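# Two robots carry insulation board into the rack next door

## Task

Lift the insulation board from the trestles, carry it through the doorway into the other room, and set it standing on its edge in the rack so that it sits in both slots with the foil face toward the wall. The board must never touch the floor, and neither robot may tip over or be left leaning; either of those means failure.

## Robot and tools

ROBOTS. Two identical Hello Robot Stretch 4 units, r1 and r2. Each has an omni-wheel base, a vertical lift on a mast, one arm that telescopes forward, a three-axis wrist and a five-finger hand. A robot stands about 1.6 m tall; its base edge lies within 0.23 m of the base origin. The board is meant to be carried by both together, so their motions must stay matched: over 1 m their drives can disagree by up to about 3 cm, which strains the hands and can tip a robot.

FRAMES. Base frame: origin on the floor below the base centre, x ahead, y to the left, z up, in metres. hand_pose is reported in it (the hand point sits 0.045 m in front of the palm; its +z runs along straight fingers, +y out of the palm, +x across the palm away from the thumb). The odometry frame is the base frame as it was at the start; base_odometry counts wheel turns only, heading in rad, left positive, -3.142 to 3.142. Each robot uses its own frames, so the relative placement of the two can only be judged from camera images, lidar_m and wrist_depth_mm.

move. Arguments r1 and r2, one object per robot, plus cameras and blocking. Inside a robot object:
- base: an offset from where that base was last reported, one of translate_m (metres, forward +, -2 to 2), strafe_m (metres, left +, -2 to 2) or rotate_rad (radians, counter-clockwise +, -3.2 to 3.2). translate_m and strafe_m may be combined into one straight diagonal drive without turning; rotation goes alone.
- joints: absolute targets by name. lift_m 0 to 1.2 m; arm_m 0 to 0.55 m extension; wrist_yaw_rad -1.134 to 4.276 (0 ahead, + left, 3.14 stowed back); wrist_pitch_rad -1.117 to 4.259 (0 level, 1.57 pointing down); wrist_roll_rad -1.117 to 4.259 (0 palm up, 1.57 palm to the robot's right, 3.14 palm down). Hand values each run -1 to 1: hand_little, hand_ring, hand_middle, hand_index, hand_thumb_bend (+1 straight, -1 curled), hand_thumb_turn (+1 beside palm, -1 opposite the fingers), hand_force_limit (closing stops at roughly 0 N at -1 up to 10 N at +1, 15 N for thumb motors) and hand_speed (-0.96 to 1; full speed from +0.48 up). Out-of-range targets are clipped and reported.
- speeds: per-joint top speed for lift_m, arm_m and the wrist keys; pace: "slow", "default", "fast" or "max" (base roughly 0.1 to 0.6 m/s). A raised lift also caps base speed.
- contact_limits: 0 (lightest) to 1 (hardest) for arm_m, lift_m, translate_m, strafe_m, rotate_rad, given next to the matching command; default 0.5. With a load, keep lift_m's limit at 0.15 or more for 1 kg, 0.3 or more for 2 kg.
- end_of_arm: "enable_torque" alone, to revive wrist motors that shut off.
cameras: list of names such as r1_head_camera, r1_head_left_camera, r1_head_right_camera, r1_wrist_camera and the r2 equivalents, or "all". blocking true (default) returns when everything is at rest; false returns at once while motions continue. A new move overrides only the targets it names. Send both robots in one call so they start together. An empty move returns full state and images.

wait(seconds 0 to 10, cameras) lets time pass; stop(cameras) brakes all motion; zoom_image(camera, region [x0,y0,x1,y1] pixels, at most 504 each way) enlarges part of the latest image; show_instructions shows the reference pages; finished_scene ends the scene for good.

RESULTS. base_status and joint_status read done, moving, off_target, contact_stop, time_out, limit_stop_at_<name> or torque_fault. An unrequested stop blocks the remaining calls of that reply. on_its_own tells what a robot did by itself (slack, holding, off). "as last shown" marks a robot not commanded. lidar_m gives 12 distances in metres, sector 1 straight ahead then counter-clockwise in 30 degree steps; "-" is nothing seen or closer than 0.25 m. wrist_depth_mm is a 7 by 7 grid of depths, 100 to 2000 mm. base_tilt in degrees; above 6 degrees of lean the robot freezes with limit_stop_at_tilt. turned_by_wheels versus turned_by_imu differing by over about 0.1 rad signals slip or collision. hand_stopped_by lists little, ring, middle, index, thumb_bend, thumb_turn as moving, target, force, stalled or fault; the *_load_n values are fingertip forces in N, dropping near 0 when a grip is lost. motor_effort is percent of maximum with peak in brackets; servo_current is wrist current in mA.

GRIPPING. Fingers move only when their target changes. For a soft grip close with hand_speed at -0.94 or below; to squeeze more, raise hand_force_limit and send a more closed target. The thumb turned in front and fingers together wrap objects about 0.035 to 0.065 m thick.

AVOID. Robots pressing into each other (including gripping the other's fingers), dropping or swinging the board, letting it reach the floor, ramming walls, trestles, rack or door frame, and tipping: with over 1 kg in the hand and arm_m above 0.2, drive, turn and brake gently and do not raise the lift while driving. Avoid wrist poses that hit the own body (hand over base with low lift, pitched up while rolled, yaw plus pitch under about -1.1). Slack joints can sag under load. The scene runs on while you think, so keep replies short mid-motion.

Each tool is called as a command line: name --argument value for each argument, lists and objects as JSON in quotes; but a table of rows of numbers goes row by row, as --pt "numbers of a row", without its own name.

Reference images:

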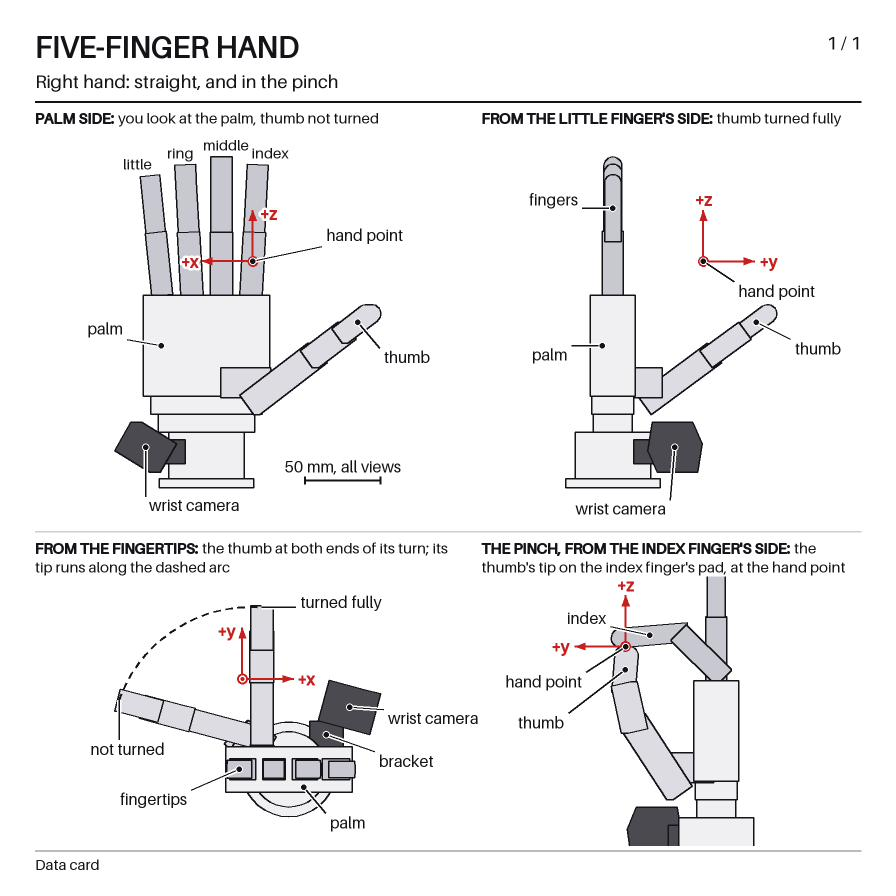

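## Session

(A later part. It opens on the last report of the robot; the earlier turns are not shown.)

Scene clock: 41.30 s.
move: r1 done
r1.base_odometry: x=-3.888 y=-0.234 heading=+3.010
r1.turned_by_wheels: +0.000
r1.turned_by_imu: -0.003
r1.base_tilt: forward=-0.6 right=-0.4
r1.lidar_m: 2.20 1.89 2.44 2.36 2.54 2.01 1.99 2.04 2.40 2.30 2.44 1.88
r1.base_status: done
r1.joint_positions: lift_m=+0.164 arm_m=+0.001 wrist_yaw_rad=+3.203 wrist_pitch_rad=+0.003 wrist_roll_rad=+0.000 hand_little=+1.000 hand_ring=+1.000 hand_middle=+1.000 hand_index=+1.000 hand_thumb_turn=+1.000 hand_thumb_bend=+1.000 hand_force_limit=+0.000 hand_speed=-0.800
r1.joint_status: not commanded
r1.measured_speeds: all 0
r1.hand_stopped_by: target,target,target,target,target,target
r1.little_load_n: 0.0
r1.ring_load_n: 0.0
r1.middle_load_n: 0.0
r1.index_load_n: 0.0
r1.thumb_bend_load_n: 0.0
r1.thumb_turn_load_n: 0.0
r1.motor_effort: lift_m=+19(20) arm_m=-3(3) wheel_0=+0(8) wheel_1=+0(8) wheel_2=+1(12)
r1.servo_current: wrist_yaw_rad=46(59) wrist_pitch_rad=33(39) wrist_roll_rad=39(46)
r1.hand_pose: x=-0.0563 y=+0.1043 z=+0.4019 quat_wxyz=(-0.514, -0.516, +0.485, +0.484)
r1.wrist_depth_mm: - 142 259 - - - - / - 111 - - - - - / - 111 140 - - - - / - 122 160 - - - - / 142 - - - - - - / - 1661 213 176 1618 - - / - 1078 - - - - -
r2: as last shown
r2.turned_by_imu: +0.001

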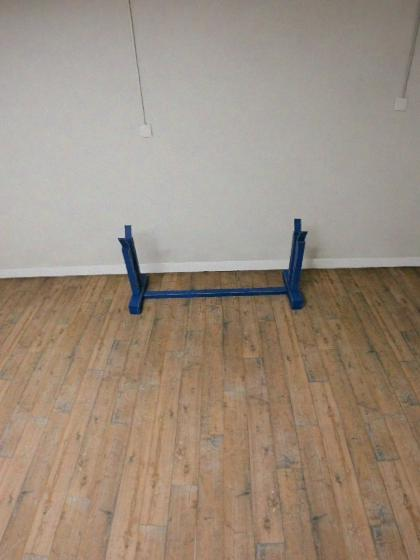

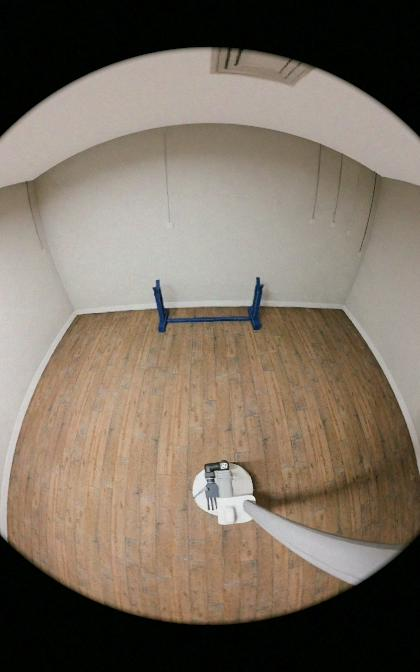

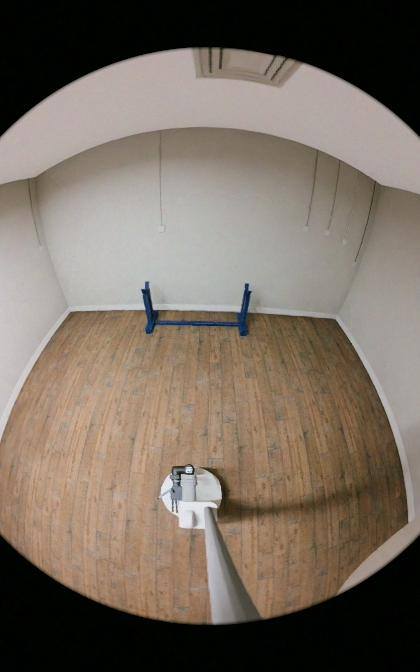

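move --r1 '{"base":{"translate_m":0.9}}' --cameras '["r1_head_camera","r1_head_left_camera","r1_head_right_camera"]'

zoom_image --camera "r1_head_camera" --region '[0, 200, 200, 560]'

zoom_image --camera "r1_head_camera" --region '[220, 200, 420, 560]'

Scene clock: 47.03 s.
move: r1 done
r1.base_odometry: x=-4.781 y=-0.116 heading=+3.010
r1.turned_by_wheels: +0.000
r1.turned_by_imu: -0.003
r1.base_tilt: forward=-0.6 right=-0.5
r1.lidar_m: 1.32 1.09 1.96 2.34 2.45 2.92 2.87 2.96 2.43 2.35 1.88 1.07
r1.base_status: done
r1.joint_positions: lift_m=+0.164 arm_m=+0.001 wrist_yaw_rad=+3.203 wrist_pitch_rad=+0.003 wrist_roll_rad=+0.000 hand_little=+1.000 hand_ring=+1.000 hand_middle=+1.000 hand_index=+1.000 hand_thumb_turn=+1.000 hand_thumb_bend=+1.000 hand_force_limit=+0.000 hand_speed=-0.800
r1.joint_status: not commanded
r1.measured_speeds: all 0
r1.hand_stopped_by: target,target,target,target,target,target
r1.little_load_n: 0.0
r1.ring_load_n: 0.5
r1.middle_load_n: 0.0
r1.index_load_n: 0.0
r1.thumb_bend_load_n: 0.0
r1.thumb_turn_load_n: 0.0
r1.motor_effort: lift_m=+19(20) arm_m=-3(3) wheel_0=+2(6) wheel_1=+2(7) wheel_2=+1(11)
r1.servo_current: wrist_yaw_rad=33(65) wrist_pitch_rad=26(46) wrist_roll_rad=39(46)
r1.hand_pose: x=-0.0563 y=+0.1043 z=+0.4019 quat_wxyz=(-0.514, -0.516, +0.485, +0.484)
r1.wrist_depth_mm: - 142 235 - - - - / - 111 - - - - - / - 111 140 - - - - / - 122 160 - - - - / 141 - - - - - - / - 1661 212 176 1618 - - / - 1078 - - - - -
r2.base_odometry: x=+0.000 y=+0.000 heading=-2.399
r2.turned_by_wheels: +0.000
r2.turned_by_imu: +0.001
r2.base_tilt: forward=+0.1 right=-0.4
r2.lidar_m: 1.07 2.06 1.31 1.30 1.69 1.55 1.05 0.97 1.00 1.28 2.68 0.95
r2.base_status: not commanded
r2.joint_positions: lift_m=+0.214 arm_m=+0.003 wrist_yaw_rad=+3.114 wrist_pitch_rad=+0.004 wrist_roll_rad=+0.000 hand_little=+1.000 hand_ring=+1.000 hand_middle=+1.000 hand_index=+1.000 hand_thumb_turn=+1.000 hand_thumb_bend=+1.000 hand_force_limit=+0.000 hand_speed=-0.800
r2.joint_status: not commanded
r2.measured_speeds: all 0
r2.hand_stopped_by: target,target,target,target,target,target
r2.little_load_n: 0.0
r2.ring_load_n: 0.0
r2.middle_load_n: 0.0
r2.index_load_n: 0.0
r2.thumb_bend_load_n: 0.0
r2.thumb_turn_load_n: 0.0
r2.motor_effort: lift_m=+21(21) arm_m=-4(4) wheel_0=+2(2) wheel_1=+2(3) wheel_2=+2(3)
r2.servo_current: wrist_yaw_rad=52(72) wrist_pitch_rad=46(46) wrist_roll_rad=46(65)
r2.hand_pose: x=-0.0446 y=+0.1244 z=+0.4511 quat_wxyz=(-0.492, -0.494, +0.508, +0.506)
r2.wrist_depth_mm: 119 137 - - - - - / 113 138 - - - - - / 123 147 241 - - - - / 138 188 - - - - - / - - - - - - - / - - 121 172 - - - / 891 - - - - - 891

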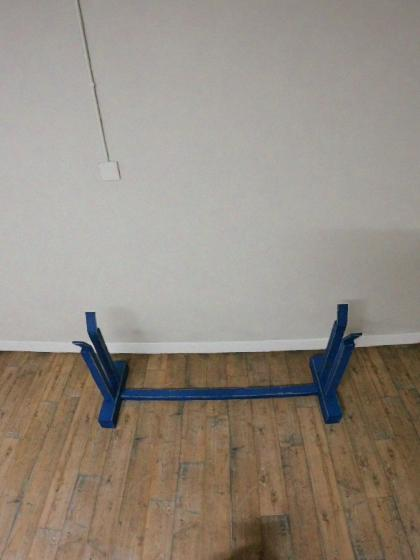

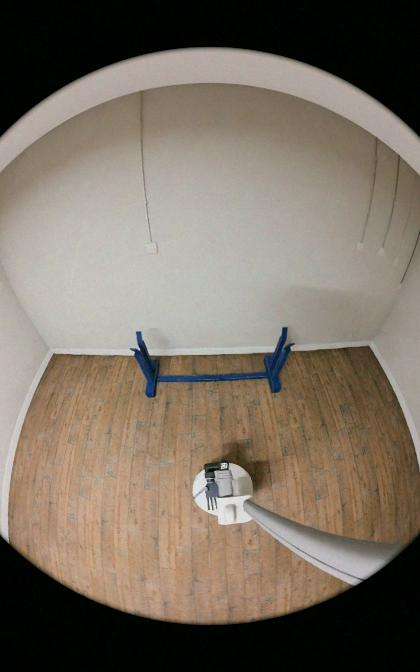

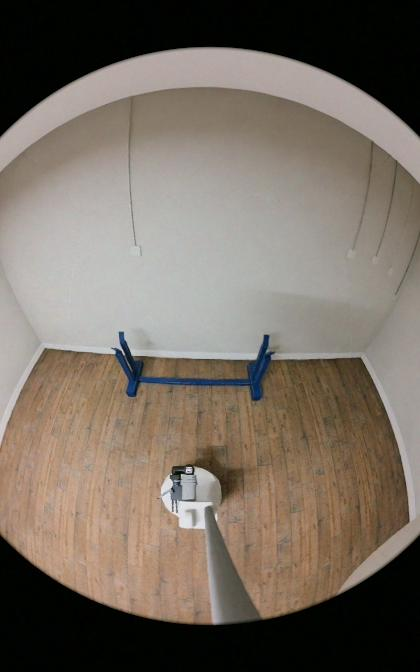

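Scaled by 1.400 from the camera's image (finer frame: 1200x1600).

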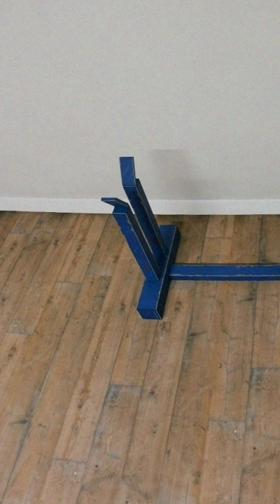

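Scaled by 1.400 from the camera's image (finer frame: 1200x1600).

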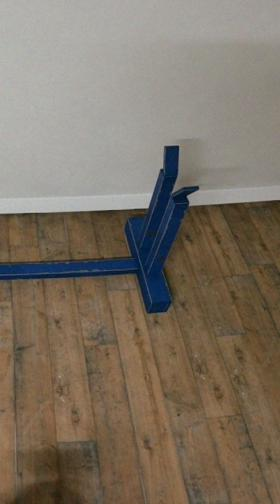

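move --r1 '{"base":{"translate_m":-2.0},"pace":"fast"}'

move --r1 '{"base":{"translate_m":-1.3},"pace":"fast"}' --cameras '["r1_head_left_camera","r1_wrist_camera"]'

Scene clock: 72.23 s.
move: r1 done
r1.base_odometry: x=-2.798 y=-0.378 heading=+3.010
r1.turned_by_wheels: +0.000
r1.turned_by_imu: +0.001
r1.base_tilt: forward=-0.7 right=-0.4
r1.lidar_m: 2.96 3.34 2.49 2.39 1.19 0.97 1.80 0.94 1.28 2.30 2.43 3.43
r1.base_status: done
r1.joint_positions: lift_m=+0.164 arm_m=+0.001 wrist_yaw_rad=+3.203 wrist_pitch_rad=+0.003 wrist_roll_rad=+0.000 hand_little=+1.000 hand_ring=+1.000 hand_middle=+1.000 hand_index=+1.000 hand_thumb_turn=+1.000 hand_thumb_bend=+1.000 hand_force_limit=+0.000 hand_speed=-0.800
r1.joint_status: not commanded
r1.measured_speeds: all 0
r1.hand_stopped_by: target,target,target,target,target,target
r1.little_load_n: 0.0
r1.ring_load_n: 0.0
r1.middle_load_n: 0.0
r1.index_load_n: 0.0
r1.thumb_bend_load_n: 0.0
r1.thumb_turn_load_n: 0.0
r1.motor_effort: lift_m=+19(20) arm_m=-3(3) wheel_0=+0(8) wheel_1=-1(8) wheel_2=-2(14)
r1.servo_current: wrist_yaw_rad=46(65) wrist_pitch_rad=39(39) wrist_roll_rad=33(46)
r1.hand_pose: x=-0.0563 y=+0.1044 z=+0.4019 quat_wxyz=(-0.514, -0.516, +0.485, +0.484)
r1.wrist_depth_mm: - 141 198 - - - - / - 111 139 - - - - / - - 138 - - - - / - 120 152 - - - - / 142 139 - - - - - / - - 186 176 1576 - - / - - - - - - -
r2: as last shown
r2.turned_by_imu: +0.002
r2.middle_load_n: 0.5
pictures: none

Scene clock: 76.77 s.
move: r1 done
r1.base_odometry: x=-1.509 y=-0.549 heading=+3.010
r1.turned_by_wheels: +0.000
r1.turned_by_imu: +0.004
r1.base_tilt: forward=-0.5 right=-0.5
r1.lidar_m: 4.22 3.35 0.45 0.43 0.43 0.63 2.20 2.16 2.34 0.99 0.41 0.42
r1.base_status: done
r1.joint_positions: lift_m=+0.164 arm_m=+0.001 wrist_yaw_rad=+3.203 wrist_pitch_rad=+0.003 wrist_roll_rad=+0.000 hand_little=+1.000 hand_ring=+1.000 hand_middle=+1.000 hand_index=+1.000 hand_thumb_turn=+1.000 hand_thumb_bend=+1.000 hand_force_limit=+0.000 hand_speed=-0.800
r1.joint_status: not commanded
r1.measured_speeds: all 0
r1.hand_stopped_by: target,target,target,target,target,target
r1.little_load_n: 0.0
r1.ring_load_n: 0.0
r1.middle_load_n: 0.0
r1.index_load_n: 0.0
r1.thumb_bend_load_n: 0.0
r1.thumb_turn_load_n: 0.0
r1.motor_effort: lift_m=+19(20) arm_m=-3(3) wheel_0=+0(8) wheel_1=-1(9) wheel_2=-2(14)
r1.servo_current: wrist_yaw_rad=52(59) wrist_pitch_rad=26(39) wrist_roll_rad=33(46)
r1.hand_pose: x=-0.0563 y=+0.1044 z=+0.4019 quat_wxyz=(-0.514, -0.516, +0.485, +0.484)
r1.wrist_depth_mm: - 141 198 - - - 559 / - 111 139 - - - 569 / - - 138 - - - 580 / - 120 152 - - - 591 / 142 - - - - - - / - 1661 212 176 1576 - - / - 1098 - - - - -
r2: as last shown
r2.turned_by_imu: +0.001
r2.middle_load_n: 0.0
r2.index_load_n: -0.5

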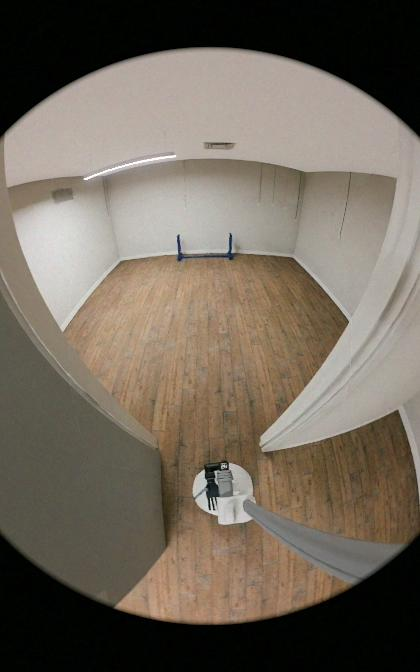

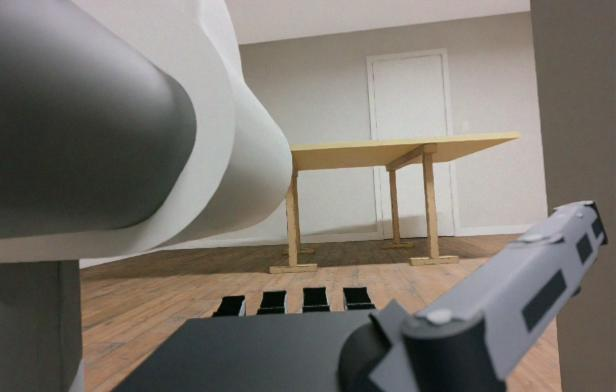

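move --r1 '{"base":{"translate_m":-1.35},"pace":"fast"}'

move --r1 '{"base":{"rotate_rad":1.61}}' --cameras '["r1_head_camera","r1_head_left_camera","r1_wrist_camera"]'

Scene clock: 82.07 s.
move: r1 done
r1.base_odometry: x=-0.171 y=-0.726 heading=+3.010
r1.turned_by_wheels: +0.000
r1.turned_by_imu: +0.001
r1.base_tilt: forward=-0.7 right=-0.5
r1.lidar_m: 1.64 0.86 2.36 1.28 1.26 0.82 0.76 0.79 1.04 2.18 2.23 1.65
r1.base_status: done
r1.joint_positions: lift_m=+0.164 arm_m=+0.001 wrist_yaw_rad=+3.203 wrist_pitch_rad=+0.003 wrist_roll_rad=+0.000 hand_little=+1.000 hand_ring=+1.000 hand_middle=+1.000 hand_index=+1.000 hand_thumb_turn=+1.000 hand_thumb_bend=+1.000 hand_force_limit=+0.000 hand_speed=-0.800
r1.joint_status: not commanded
r1.measured_speeds: all 0
r1.hand_stopped_by: target,target,target,target,target,target
r1.little_load_n: 0.0
r1.ring_load_n: 0.0
r1.middle_load_n: 0.0
r1.index_load_n: 0.0
r1.thumb_bend_load_n: 0.0
r1.thumb_turn_load_n: 0.0
r1.motor_effort: lift_m=+19(20) arm_m=-3(3) wheel_0=+0(8) wheel_1=-1(9) wheel_2=-2(13)
r1.servo_current: wrist_yaw_rad=52(59) wrist_pitch_rad=33(39) wrist_roll_rad=33(46)
r1.hand_pose: x=-0.0563 y=+0.1044 z=+0.4019 quat_wxyz=(-0.514, -0.516, +0.485, +0.484)
r1.wrist_depth_mm: - 141 198 - - - - / - 111 138 1060 1138 1078 1229 / - - 138 1708 - - - / - 120 151 - - - - / 142 - - - - - - / - 1661 210 176 1576 - - / - 1098 - - - - -
r2: as last shown
r2.lidar_m: 1.09 1.33 1.32 1.31 1.69 1.57 1.05 0.97 1.00 1.30 2.70 0.94
r2.index_load_n: 0.0
r2.thumb_turn_load_n: 0.5
pictures: none

Scene clock: 84.13 s.
move: r1 done
r1.base_odometry: x=-0.171 y=-0.726 heading=-1.664
r1.turned_by_wheels: +1.610
r1.turned_by_imu: +1.566
r1.base_tilt: forward=-0.8 right=-0.5
r1.lidar_m: 1.31 1.22 0.82 0.77 0.79 2.26 2.19 2.16 1.64 1.64 0.87 2.42
r1.base_status: done
r1.joint_positions: lift_m=+0.164 arm_m=+0.001 wrist_yaw_rad=+3.203 wrist_pitch_rad=+0.003 wrist_roll_rad=+0.000 hand_little=+1.000 hand_ring=+1.000 hand_middle=+1.000 hand_index=+1.000 hand_thumb_turn=+1.000 hand_thumb_bend=+1.000 hand_force_limit=+0.000 hand_speed=-0.800
r1.joint_status: not commanded
r1.measured_speeds: all 0
r1.hand_stopped_by: target,target,target,target,target,target
r1.little_load_n: 0.0
r1.ring_load_n: 0.0
r1.middle_load_n: 0.0
r1.index_load_n: 0.0
r1.thumb_bend_load_n: 0.0
r1.thumb_turn_load_n: 0.0
r1.motor_effort: lift_m=+19(20) arm_m=-3(3) wheel_0=-1(8) wheel_1=+0(9) wheel_2=-2(10)
r1.servo_current: wrist_yaw_rad=59(59) wrist_pitch_rad=33(39) wrist_roll_rad=39(46)
r1.hand_pose: x=-0.0563 y=+0.1043 z=+0.4019 quat_wxyz=(-0.514, -0.516, +0.485, +0.484)
r1.wrist_depth_mm: - 142 258 - - - - / - 111 - - - - - / - 111 140 - - - - / - 121 165 - - - - / 142 - - - - - - / - 1618 213 176 1576 - - / - 1098 - - - - -
r2: as last shown
r2.index_load_n: -0.5
r2.thumb_turn_load_n: 0.0

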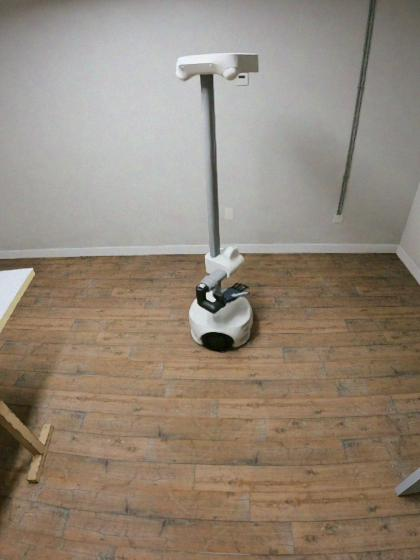

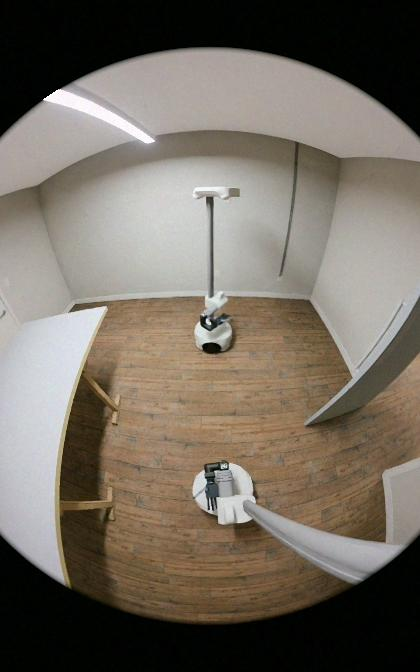

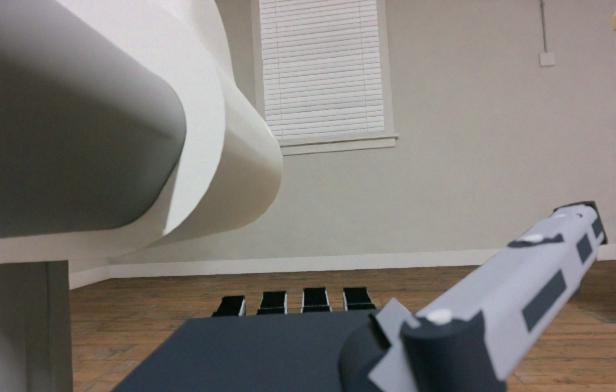

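move --r1 '{"base":{"translate_m":-1.35}}'

move --r1 '{"base":{"strafe_m":1.28}}' --cameras '["r1_head_camera","r1_head_left_camera","r1_head_right_camera","r1_wrist_camera","r2_head_left_camera"]'

Scene clock: 96.03 s.
move: r1 done
r1.base_odometry: x=-0.045 y=+0.618 heading=-1.664
r1.turned_by_wheels: +0.000
r1.turned_by_imu: +0.002
r1.base_tilt: forward=-0.6 right=-0.3
r1.lidar_m: 2.66 1.07 0.92 2.02 1.17 0.85 0.83 0.91 1.39 1.51 1.61 1.91
r1.base_status: done
r1.joint_positions: lift_m=+0.164 arm_m=+0.001 wrist_yaw_rad=+3.203 wrist_pitch_rad=+0.003 wrist_roll_rad=+0.000 hand_little=+1.000 hand_ring=+1.000 hand_middle=+1.000 hand_index=+1.000 hand_thumb_turn=+1.000 hand_thumb_bend=+1.000 hand_force_limit=+0.000 hand_speed=-0.800
r1.joint_status: not commanded
r1.measured_speeds: all 0
r1.hand_stopped_by: target,target,target,target,target,target
r1.little_load_n: 0.0
r1.ring_load_n: 0.0
r1.middle_load_n: 0.0
r1.index_load_n: 0.0
r1.thumb_bend_load_n: 0.0
r1.thumb_turn_load_n: 0.0
r1.motor_effort: lift_m=+19(20) arm_m=-3(3) wheel_0=-1(7) wheel_1=-1(7) wheel_2=-2(11)
r1.servo_current: wrist_yaw_rad=39(59) wrist_pitch_rad=26(39) wrist_roll_rad=33(46)
r1.hand_pose: x=-0.0563 y=+0.1043 z=+0.4019 quat_wxyz=(-0.514, -0.516, +0.485, +0.484)
r1.wrist_depth_mm: - 141 225 1025 1008 - - / - - 140 - - - - / - 110 138 - - - - / - 124 161 - - - - / 142 139 - - - - - / - - 134 131 - - - / - - - - - - -
r2: as last shown
r2.turned_by_imu: +0.002
r2.lidar_m: 1.07 2.07 1.32 1.30 1.68 1.57 1.05 0.98 1.01 1.28 2.68 0.95
r2.index_load_n: 0.0
pictures: none

Scene clock: 101.63 s.
move: r1 done
r1.base_odometry: x=+1.229 y=+0.499 heading=-1.664
r1.turned_by_wheels: +0.000
r1.turned_by_imu: +0.003
r1.base_tilt: forward=-0.7 right=-0.5
r1.lidar_m: 0.53 0.55 0.69 1.57 1.08 0.80 0.77 0.84 1.21 2.76 2.71 0.59
r1.base_status: done
r1.joint_positions: lift_m=+0.164 arm_m=+0.001 wrist_yaw_rad=+3.203 wrist_pitch_rad=+0.003 wrist_roll_rad=+0.000 hand_little=+1.000 hand_ring=+1.000 hand_middle=+1.000 hand_index=+1.000 hand_thumb_turn=+1.000 hand_thumb_bend=+1.000 hand_force_limit=+0.000 hand_speed=-0.800
r1.joint_status: not commanded
r1.measured_speeds: all 0
r1.hand_stopped_by: target,target,target,target,target,target
r1.little_load_n: 0.0
r1.ring_load_n: 0.0
r1.middle_load_n: 0.0
r1.index_load_n: 0.0
r1.thumb_bend_load_n: 0.0
r1.thumb_turn_load_n: 0.0
r1.motor_effort: lift_m=+19(20) arm_m=-3(3) wheel_0=+0(10) wheel_1=+0(12) wheel_2=+1(3)
r1.servo_current: wrist_yaw_rad=52(59) wrist_pitch_rad=33(39) wrist_roll_rad=33(46)
r1.hand_pose: x=-0.0563 y=+0.1043 z=+0.4019 quat_wxyz=(-0.514, -0.516, +0.485, +0.484)
r1.wrist_depth_mm: - 142 207 - - - - / - 111 - - - - - / - 111 140 - - - - / - 122 160 - - - - / 142 140 - - - - - / - - 135 131 - - - / - - - - - - -
r2: as last shown
r2.turned_by_imu: +0.001

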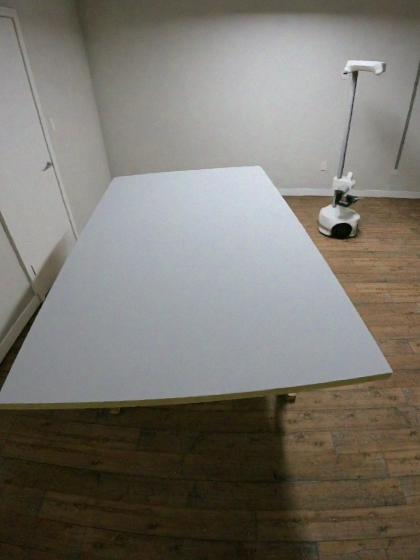

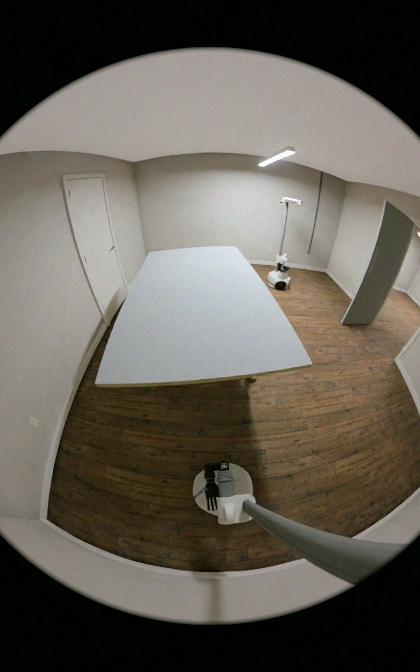

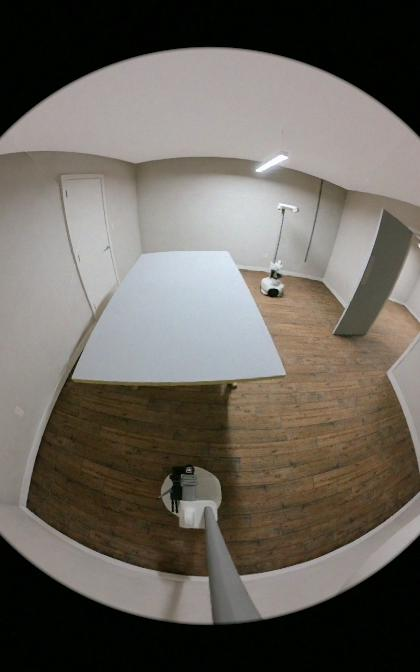

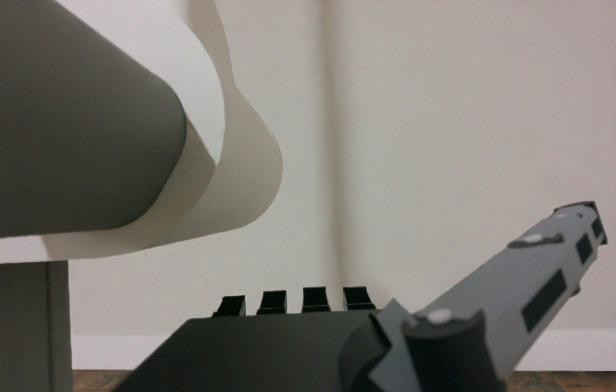

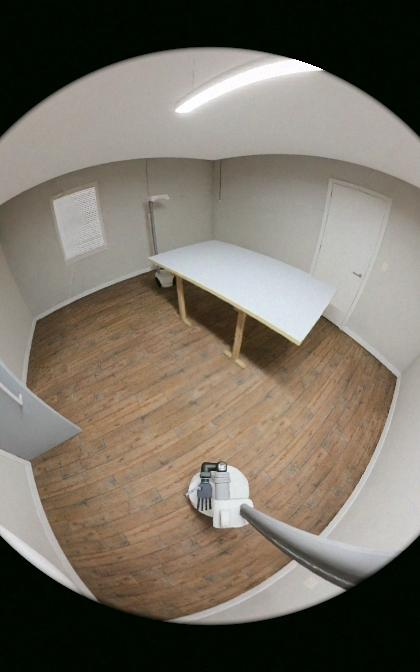

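move --r1 '{"joints":{"wrist_yaw_rad":0.0}}' --r2 '{"base":{"rotate_rad":0.53}}'

move --r2 '{"base":{"translate_m":-0.2,"strafe_m":-1.3}}' --cameras '["all"]'

Scene clock: 106.53 s.
move: r1 done; r2 done
r1.base_odometry: x=+1.229 y=+0.499 heading=-1.664
r1.turned_by_wheels: +0.000
r1.turned_by_imu: -0.001
r1.base_tilt: forward=-0.6 right=-0.3
r1.lidar_m: 0.52 0.53 0.76 1.58 1.06 0.80 0.77 0.85 1.18 2.76 2.68 0.57
r1.base_status: not commanded
r1.joint_positions: lift_m=+0.164 arm_m=+0.001 wrist_yaw_rad=+0.003 wrist_pitch_rad=+0.003 wrist_roll_rad=+0.000 hand_little=+1.000 hand_ring=+1.000 hand_middle=+1.000 hand_index=+1.000 hand_thumb_turn=+1.000 hand_thumb_bend=+1.000 hand_force_limit=+0.000 hand_speed=-0.800
r1.joint_status: all done
r1.measured_speeds: all 0
r1.hand_stopped_by: target,target,target,target,target,target
r1.little_load_n: 0.0
r1.ring_load_n: 0.0
r1.middle_load_n: 0.0
r1.index_load_n: 0.0
r1.thumb_bend_load_n: 0.0
r1.thumb_turn_load_n: 0.0
r1.motor_effort: lift_m=+19(20) arm_m=-3(3) wheel_0=+0(1) wheel_1=+0(1) wheel_2=+0(1)
r1.servo_current: wrist_yaw_rad=46(137) wrist_pitch_rad=33(39) wrist_roll_rad=46(46)
r1.hand_pose: x=+0.3941 y=-0.1176 z=+0.4019 quat_wxyz=(+0.499, +0.500, +0.501, +0.500)
r1.wrist_depth_mm: 699 715 732 750 768 854 - / - 1205 1229 1308 1255 - - / - 1756 1661 - - - - / - - - - - - - / - - - - - - - / 1618 1576 212 176 1499 - - / 878 1060 - - - - -
r2.base_odometry: x=+0.000 y=+0.000 heading=-1.869
r2.turned_by_wheels: +0.530
r2.turned_by_imu: +0.519
r2.base_tilt: forward=-0.1 right=-0.2
r2.lidar_m: 2.01 1.33 1.29 1.68 1.55 1.03 0.97 1.00 1.29 2.67 0.94 1.08
r2.base_status: done
r2.joint_positions: lift_m=+0.214 arm_m=+0.003 wrist_yaw_rad=+3.114 wrist_pitch_rad=+0.004 wrist_roll_rad=+0.000 hand_little=+1.000 hand_ring=+1.000 hand_middle=+1.000 hand_index=+1.000 hand_thumb_turn=+1.000 hand_thumb_bend=+1.000 hand_force_limit=+0.000 hand_speed=-0.800
r2.joint_status: not commanded
r2.measured_speeds: all 0
r2.hand_stopped_by: target,target,target,target,target,target
r2.little_load_n: 0.0
r2.ring_load_n: 0.0
r2.middle_load_n: 0.0
r2.index_load_n: 0.0
r2.thumb_bend_load_n: 0.0
r2.thumb_turn_load_n: 0.0
r2.motor_effort: lift_m=+21(21) arm_m=-4(5) wheel_0=-2(10) wheel_1=-2(7) wheel_2=-1(9)
r2.servo_current: wrist_yaw_rad=33(78) wrist_pitch_rad=39(46) wrist_roll_rad=52(72)
r2.hand_pose: x=-0.0446 y=+0.1244 z=+0.4511 quat_wxyz=(-0.492, -0.494, +0.508, +0.506)
r2.wrist_depth_mm: 120 137 - - - - - / 112 138 - - - - - / 121 147 239 - - - - / 138 186 1098 - - - - / - - - - - - - / - - 121 172 - - - / 917 - - - - - 904
pictures: none

Scene clock: 112.33 s.
move: r2 done
r1: as last shown
r1.index_load_n: 0.5
r1.servo_current: wrist_yaw_rad=59(65) wrist_pitch_rad=33(39) wrist_roll_rad=46(46)
r2.base_odometry: x=-1.184 y=+0.573 heading=-1.869
r2.turned_by_wheels: +0.000
r2.turned_by_imu: +0.006
r2.base_tilt: forward=+0.2 right=-0.3
r2.lidar_m: 0.70 0.72 2.49 2.94 1.06 0.72 0.64 0.68 0.88 1.46 1.48 0.80
r2.base_status: done
r2.joint_positions: lift_m=+0.214 arm_m=+0.003 wrist_yaw_rad=+3.114 wrist_pitch_rad=+0.004 wrist_roll_rad=+0.000 hand_little=+1.000 hand_ring=+1.000 hand_middle=+1.000 hand_index=+1.000 hand_thumb_turn=+1.000 hand_thumb_bend=+1.000 hand_force_limit=+0.000 hand_speed=-0.800
r2.joint_status: not commanded
r2.measured_speeds: all 0
r2.hand_stopped_by: target,target,target,target,target,target
r2.little_load_n: 0.0
r2.ring_load_n: 0.0
r2.middle_load_n: 0.0
r2.index_load_n: 0.0
r2.thumb_bend_load_n: 0.0
r2.thumb_turn_load_n: 0.0
r2.motor_effort: lift_m=+21(21) arm_m=-4(4) wheel_0=+0(9) wheel_1=+2(10) wheel_2=+3(7)
r2.servo_current: wrist_yaw_rad=46(72) wrist_pitch_rad=33(46) wrist_roll_rad=59(78)
r2.hand_pose: x=-0.0446 y=+0.1244 z=+0.4511 quat_wxyz=(-0.492, -0.494, +0.508, +0.506)
r2.wrist_depth_mm: 112 136 - - - - - / 109 137 214 - - - - / 121 141 226 - - - - / 137 175 - - - - - / - - - - - - - / - - 121 172 - - - / - - - - - - 854
pictures: r1_head_camera, r1_head_left_camera, r1_head_right_camera, r1_wrist_camera, r2_head_camera, r2_head_left_camera, r2_head_right_camera, r2_wrist_camera

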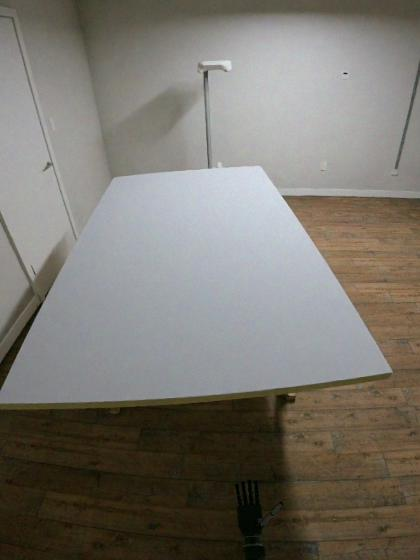

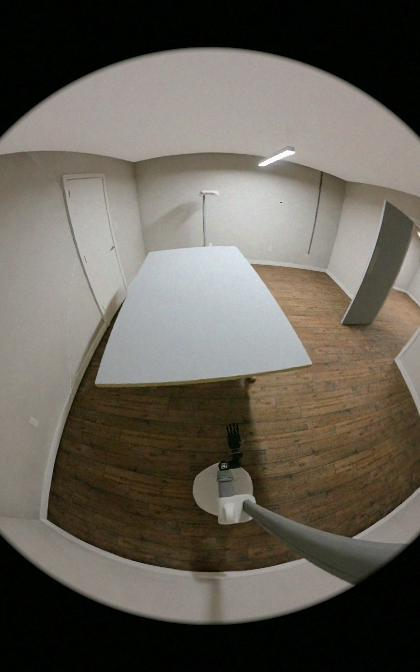

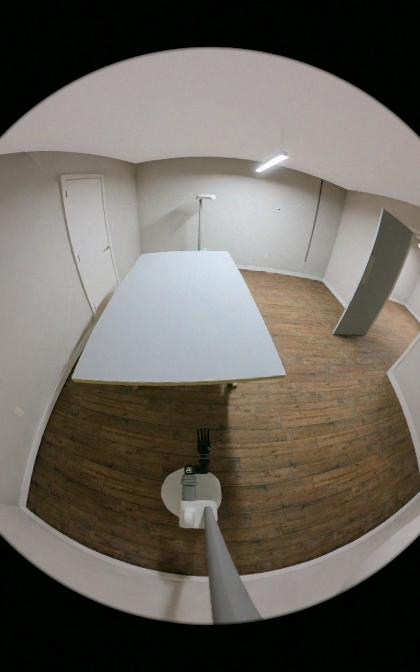

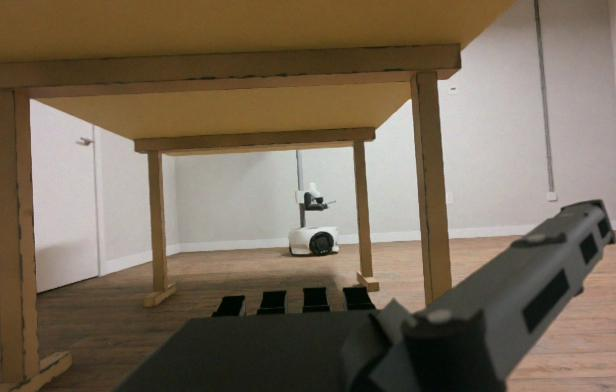

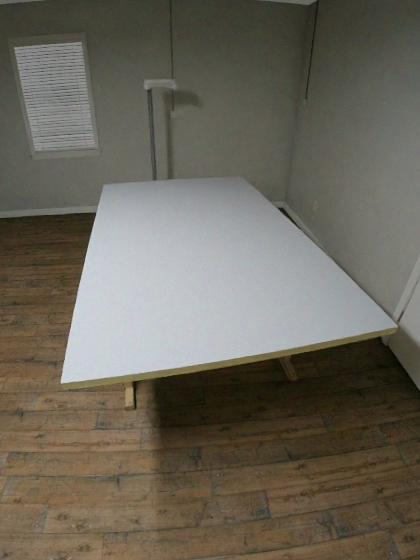

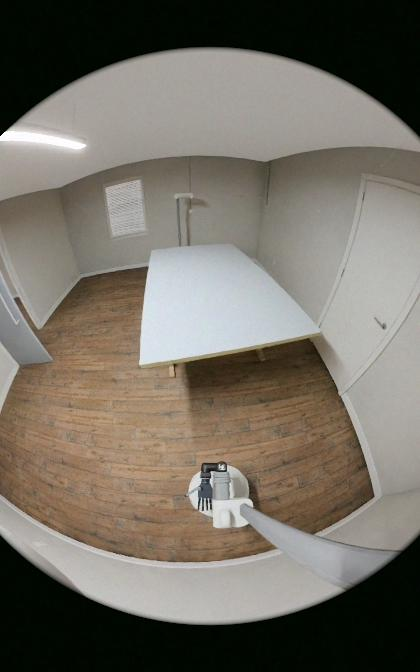

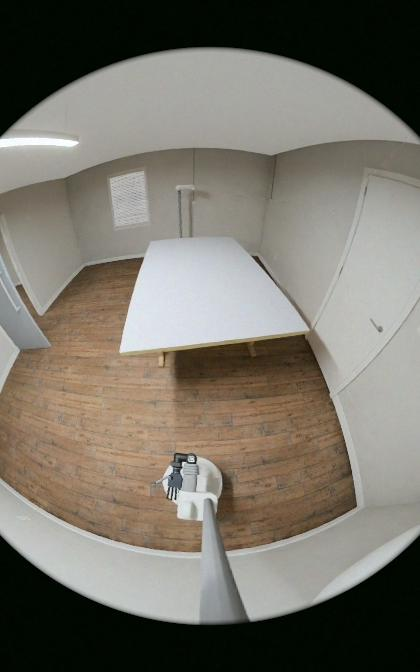

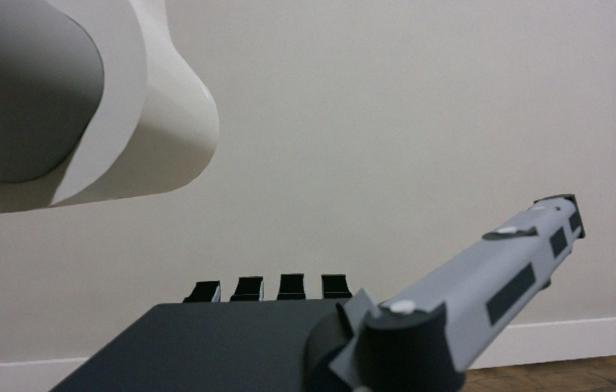

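move --r1 '{"base":{"rotate_rad":0.1},"joints":{"lift_m":0.54}}' --r2 '{"base":{"rotate_rad":0.21},"joints":{"wrist_yaw_rad":0.0}}'

move --r2 '{"base":{"strafe_m":-0.18},"joints":{"lift_m":0.54}}' --cameras '["all"]'

Scene clock: 128.53 s.
move: r1 done; r2 done
r1.base_odometry: x=+1.229 y=+0.499 heading=-1.564
r1.turned_by_wheels: +0.100
r1.turned_by_imu: +0.095
r1.base_tilt: forward=-0.6 right=-0.4
r1.lidar_m: 0.51 0.55 0.79 1.58 0.98 0.78 0.78 0.87 1.38 2.78 0.72 0.57
r1.base_status: done
r1.joint_positions: lift_m=+0.540 arm_m=+0.001 wrist_yaw_rad=+0.002 wrist_pitch_rad=+0.003 wrist_roll_rad=+0.000 hand_little=+1.000 hand_ring=+1.000 hand_middle=+1.000 hand_index=+1.000 hand_thumb_turn=+1.000 hand_thumb_bend=+1.000 hand_force_limit=+0.000 hand_speed=-0.800
r1.joint_status: all done
r1.measured_speeds: all 0
r1.hand_stopped_by: target,target,target,target,target,target
r1.little_load_n: 0.0
r1.ring_load_n: 0.0
r1.middle_load_n: 0.0
r1.index_load_n: 0.0
r1.thumb_bend_load_n: 0.0
r1.thumb_turn_load_n: 0.0
r1.motor_effort: lift_m=+22(26) arm_m=-3(3) wheel_0=-2(5) wheel_1=-1(7) wheel_2=-1(7)
r1.servo_current: wrist_yaw_rad=39(59) wrist_pitch_rad=33(39) wrist_roll_rad=39(46)
r1.hand_pose: x=+0.3941 y=-0.1177 z=+0.7775 quat_wxyz=(+0.499, +0.500, +0.501, +0.500)
r1.wrist_depth_mm: - - - - - - - / - - - - - - - / - - - - - - - / 340 334 327 322 317 314 309 / - - - - - - - / - - 211 178 1756 - - / 1756 1983 - - - - -
r2.base_odometry: x=-1.184 y=+0.573 heading=-1.659
r2.turned_by_wheels: +0.210
r2.turned_by_imu: +0.205
r2.base_tilt: forward=+0.0 right=-0.1
r2.lidar_m: 0.71 0.74 2.49 1.85 0.86 0.67 0.66 0.71 1.06 1.45 1.03 0.74
r2.base_status: done
r2.joint_positions: lift_m=+0.214 arm_m=+0.003 wrist_yaw_rad=+0.003 wrist_pitch_rad=+0.004 wrist_roll_rad=+0.000 hand_little=+1.000 hand_ring=+1.000 hand_middle=+1.000 hand_index=+1.000 hand_thumb_turn=+1.000 hand_thumb_bend=+1.000 hand_force_limit=+0.000 hand_speed=-0.800
r2.joint_status: all done
r2.measured_speeds: all 0
r2.hand_stopped_by: target,target,target,target,target,target
r2.little_load_n: 0.0
r2.ring_load_n: 0.0
r2.middle_load_n: 0.0
r2.index_load_n: 0.0
r2.thumb_bend_load_n: 0.0
r2.thumb_turn_load_n: -0.5
r2.motor_effort: lift_m=+21(21) arm_m=-4(4) wheel_0=-3(6) wheel_1=-1(5) wheel_2=-1(9)
r2.servo_current: wrist_yaw_rad=46(130) wrist_pitch_rad=33(46) wrist_roll_rad=46(72)
r2.hand_pose: x=+0.3957 y=-0.1176 z=+0.4511 quat_wxyz=(+0.498, +0.500, +0.502, +0.500)
r2.wrist_depth_mm: - 820 842 820 842 831 842 / - - 1336 - - - - / - - - - - - - / - - - - - - - / - - 1863 - - - - / 1255 1229 132 172 - - - / 891 - - - - - 878
pictures: none

Scene clock: 130.90 s.
move: r2 done
r1: as last shown
r1.turned_by_wheels: +0.000
r1.turned_by_imu: -0.001
r1.ring_load_n: 0.5
r1.motor_effort: lift_m=+22(22) arm_m=-3(3) wheel_0=-2(2) wheel_1=-2(2) wheel_2=-1(1)
r2.base_odometry: x=-1.363 y=+0.589 heading=-1.659
r2.turned_by_wheels: +0.000
r2.turned_by_imu: +0.004
r2.base_tilt: forward=+0.0 right=-0.2
r2.lidar_m: 0.70 0.73 2.62 1.89 0.88 0.68 0.67 0.75 1.12 1.27 1.39 0.75
r2.base_status: done
r2.joint_positions: lift_m=+0.540 arm_m=+0.003 wrist_yaw_rad=+0.002 wrist_pitch_rad=+0.004 wrist_roll_rad=+0.000 hand_little=+1.000 hand_ring=+1.000 hand_middle=+1.000 hand_index=+1.000 hand_thumb_turn=+1.000 hand_thumb_bend=+1.000 hand_force_limit=+0.000 hand_speed=-0.800
r2.joint_status: all done
r2.measured_speeds: all 0
r2.hand_stopped_by: target,target,target,target,target,target
r2.little_load_n: 0.0
r2.ring_load_n: 0.0
r2.middle_load_n: 0.0
r2.index_load_n: 0.0
r2.thumb_bend_load_n: 0.0
r2.thumb_turn_load_n: 0.0
r2.motor_effort: lift_m=+25(28) arm_m=-4(5) wheel_0=+0(10) wheel_1=+1(9) wheel_2=+1(4)
r2.servo_current: wrist_yaw_rad=39(72) wrist_pitch_rad=33(46) wrist_roll_rad=52(65)
r2.hand_pose: x=+0.3956 y=-0.1177 z=+0.7772 quat_wxyz=(+0.498, +0.500, +0.502, +0.500)
r2.wrist_depth_mm: - - - - - - - / - - - - - - - / - - - - - - - / - 991 - - - 1042 517 / - - - - - 1118 - / - 991 132 172 - - - / 1537 - - - - - 1499
pictures: r1_head_camera, r1_head_left_camera, r1_head_right_camera, r1_wrist_camera, r2_head_camera, r2_head_left_camera, r2_head_right_camera, r2_wrist_camera

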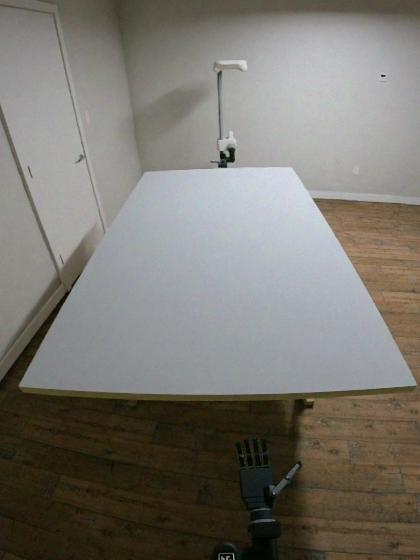

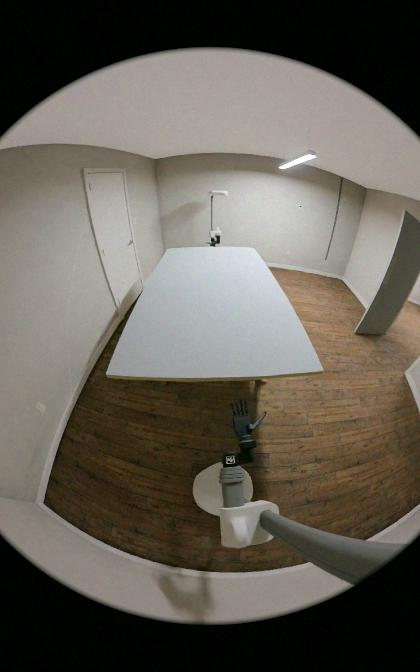

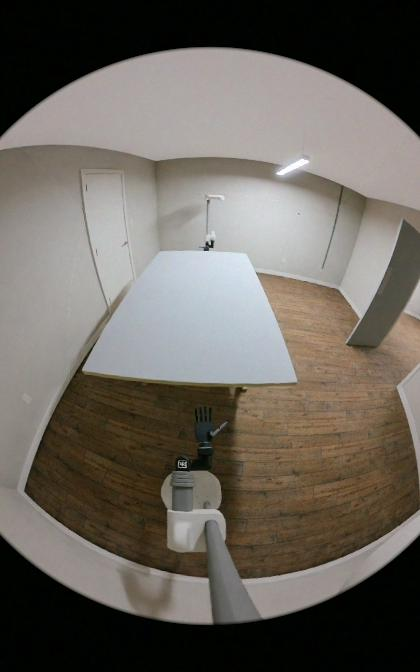

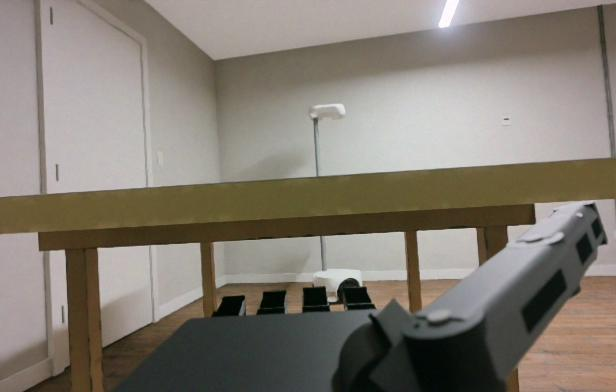

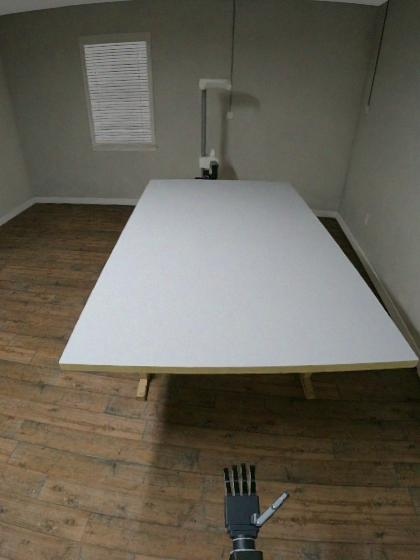

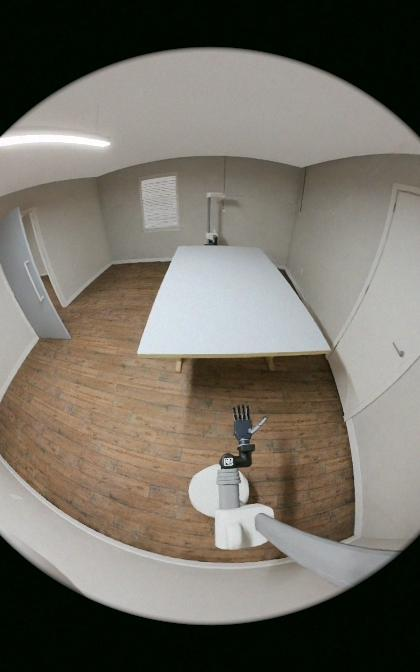

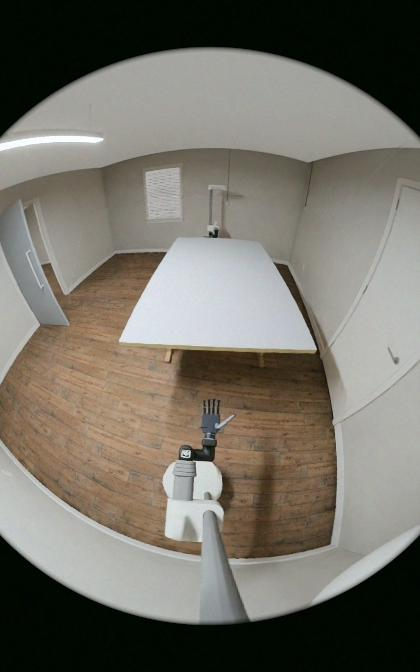

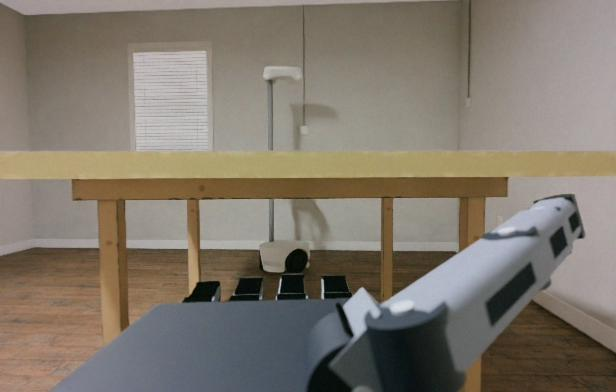

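zoom_image --camera "r1_wrist_camera" --region '[200, 120, 420, 320]'

zoom_image --camera "r2_wrist_camera" --region '[200, 120, 420, 320]'

zoom_image --camera "r1_head_camera" --region '[180, 360, 380, 560]'

zoom_image --camera "r2_head_camera" --region '[180, 360, 380, 560]'

Scaled by 2.291.

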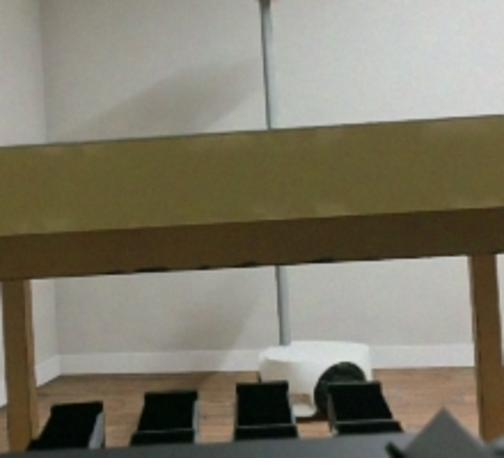

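Scaled by 2.291.

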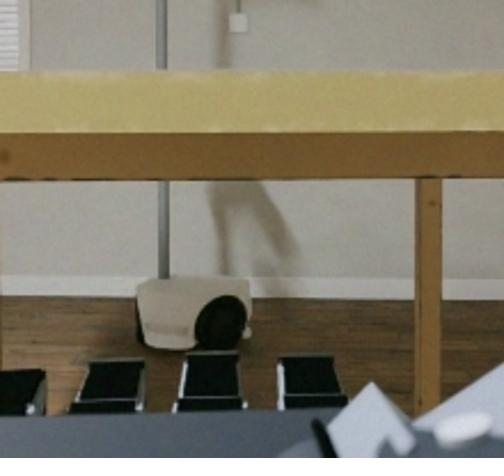

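Scaled by 2.520 from the camera's image (finer frame: 1200x1600).

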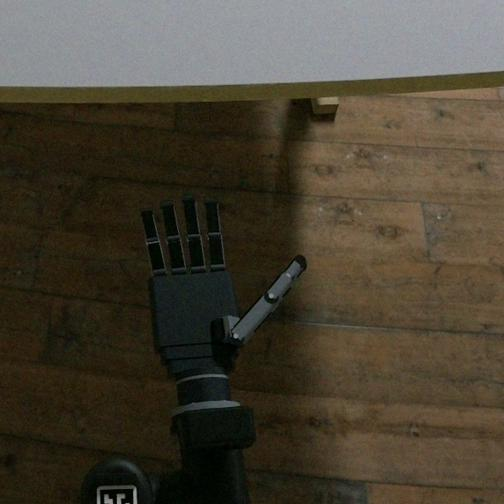

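Scaled by 2.520 from the camera's image (finer frame: 1200x1600).

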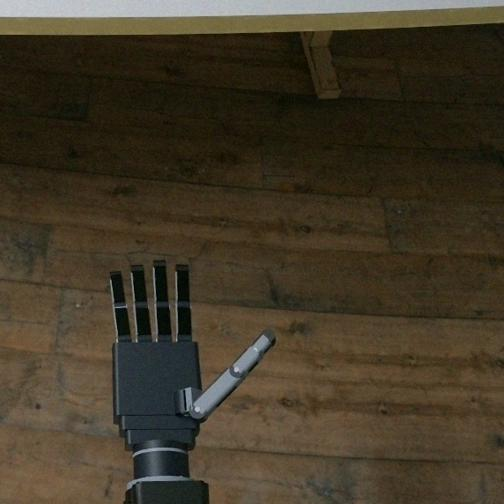

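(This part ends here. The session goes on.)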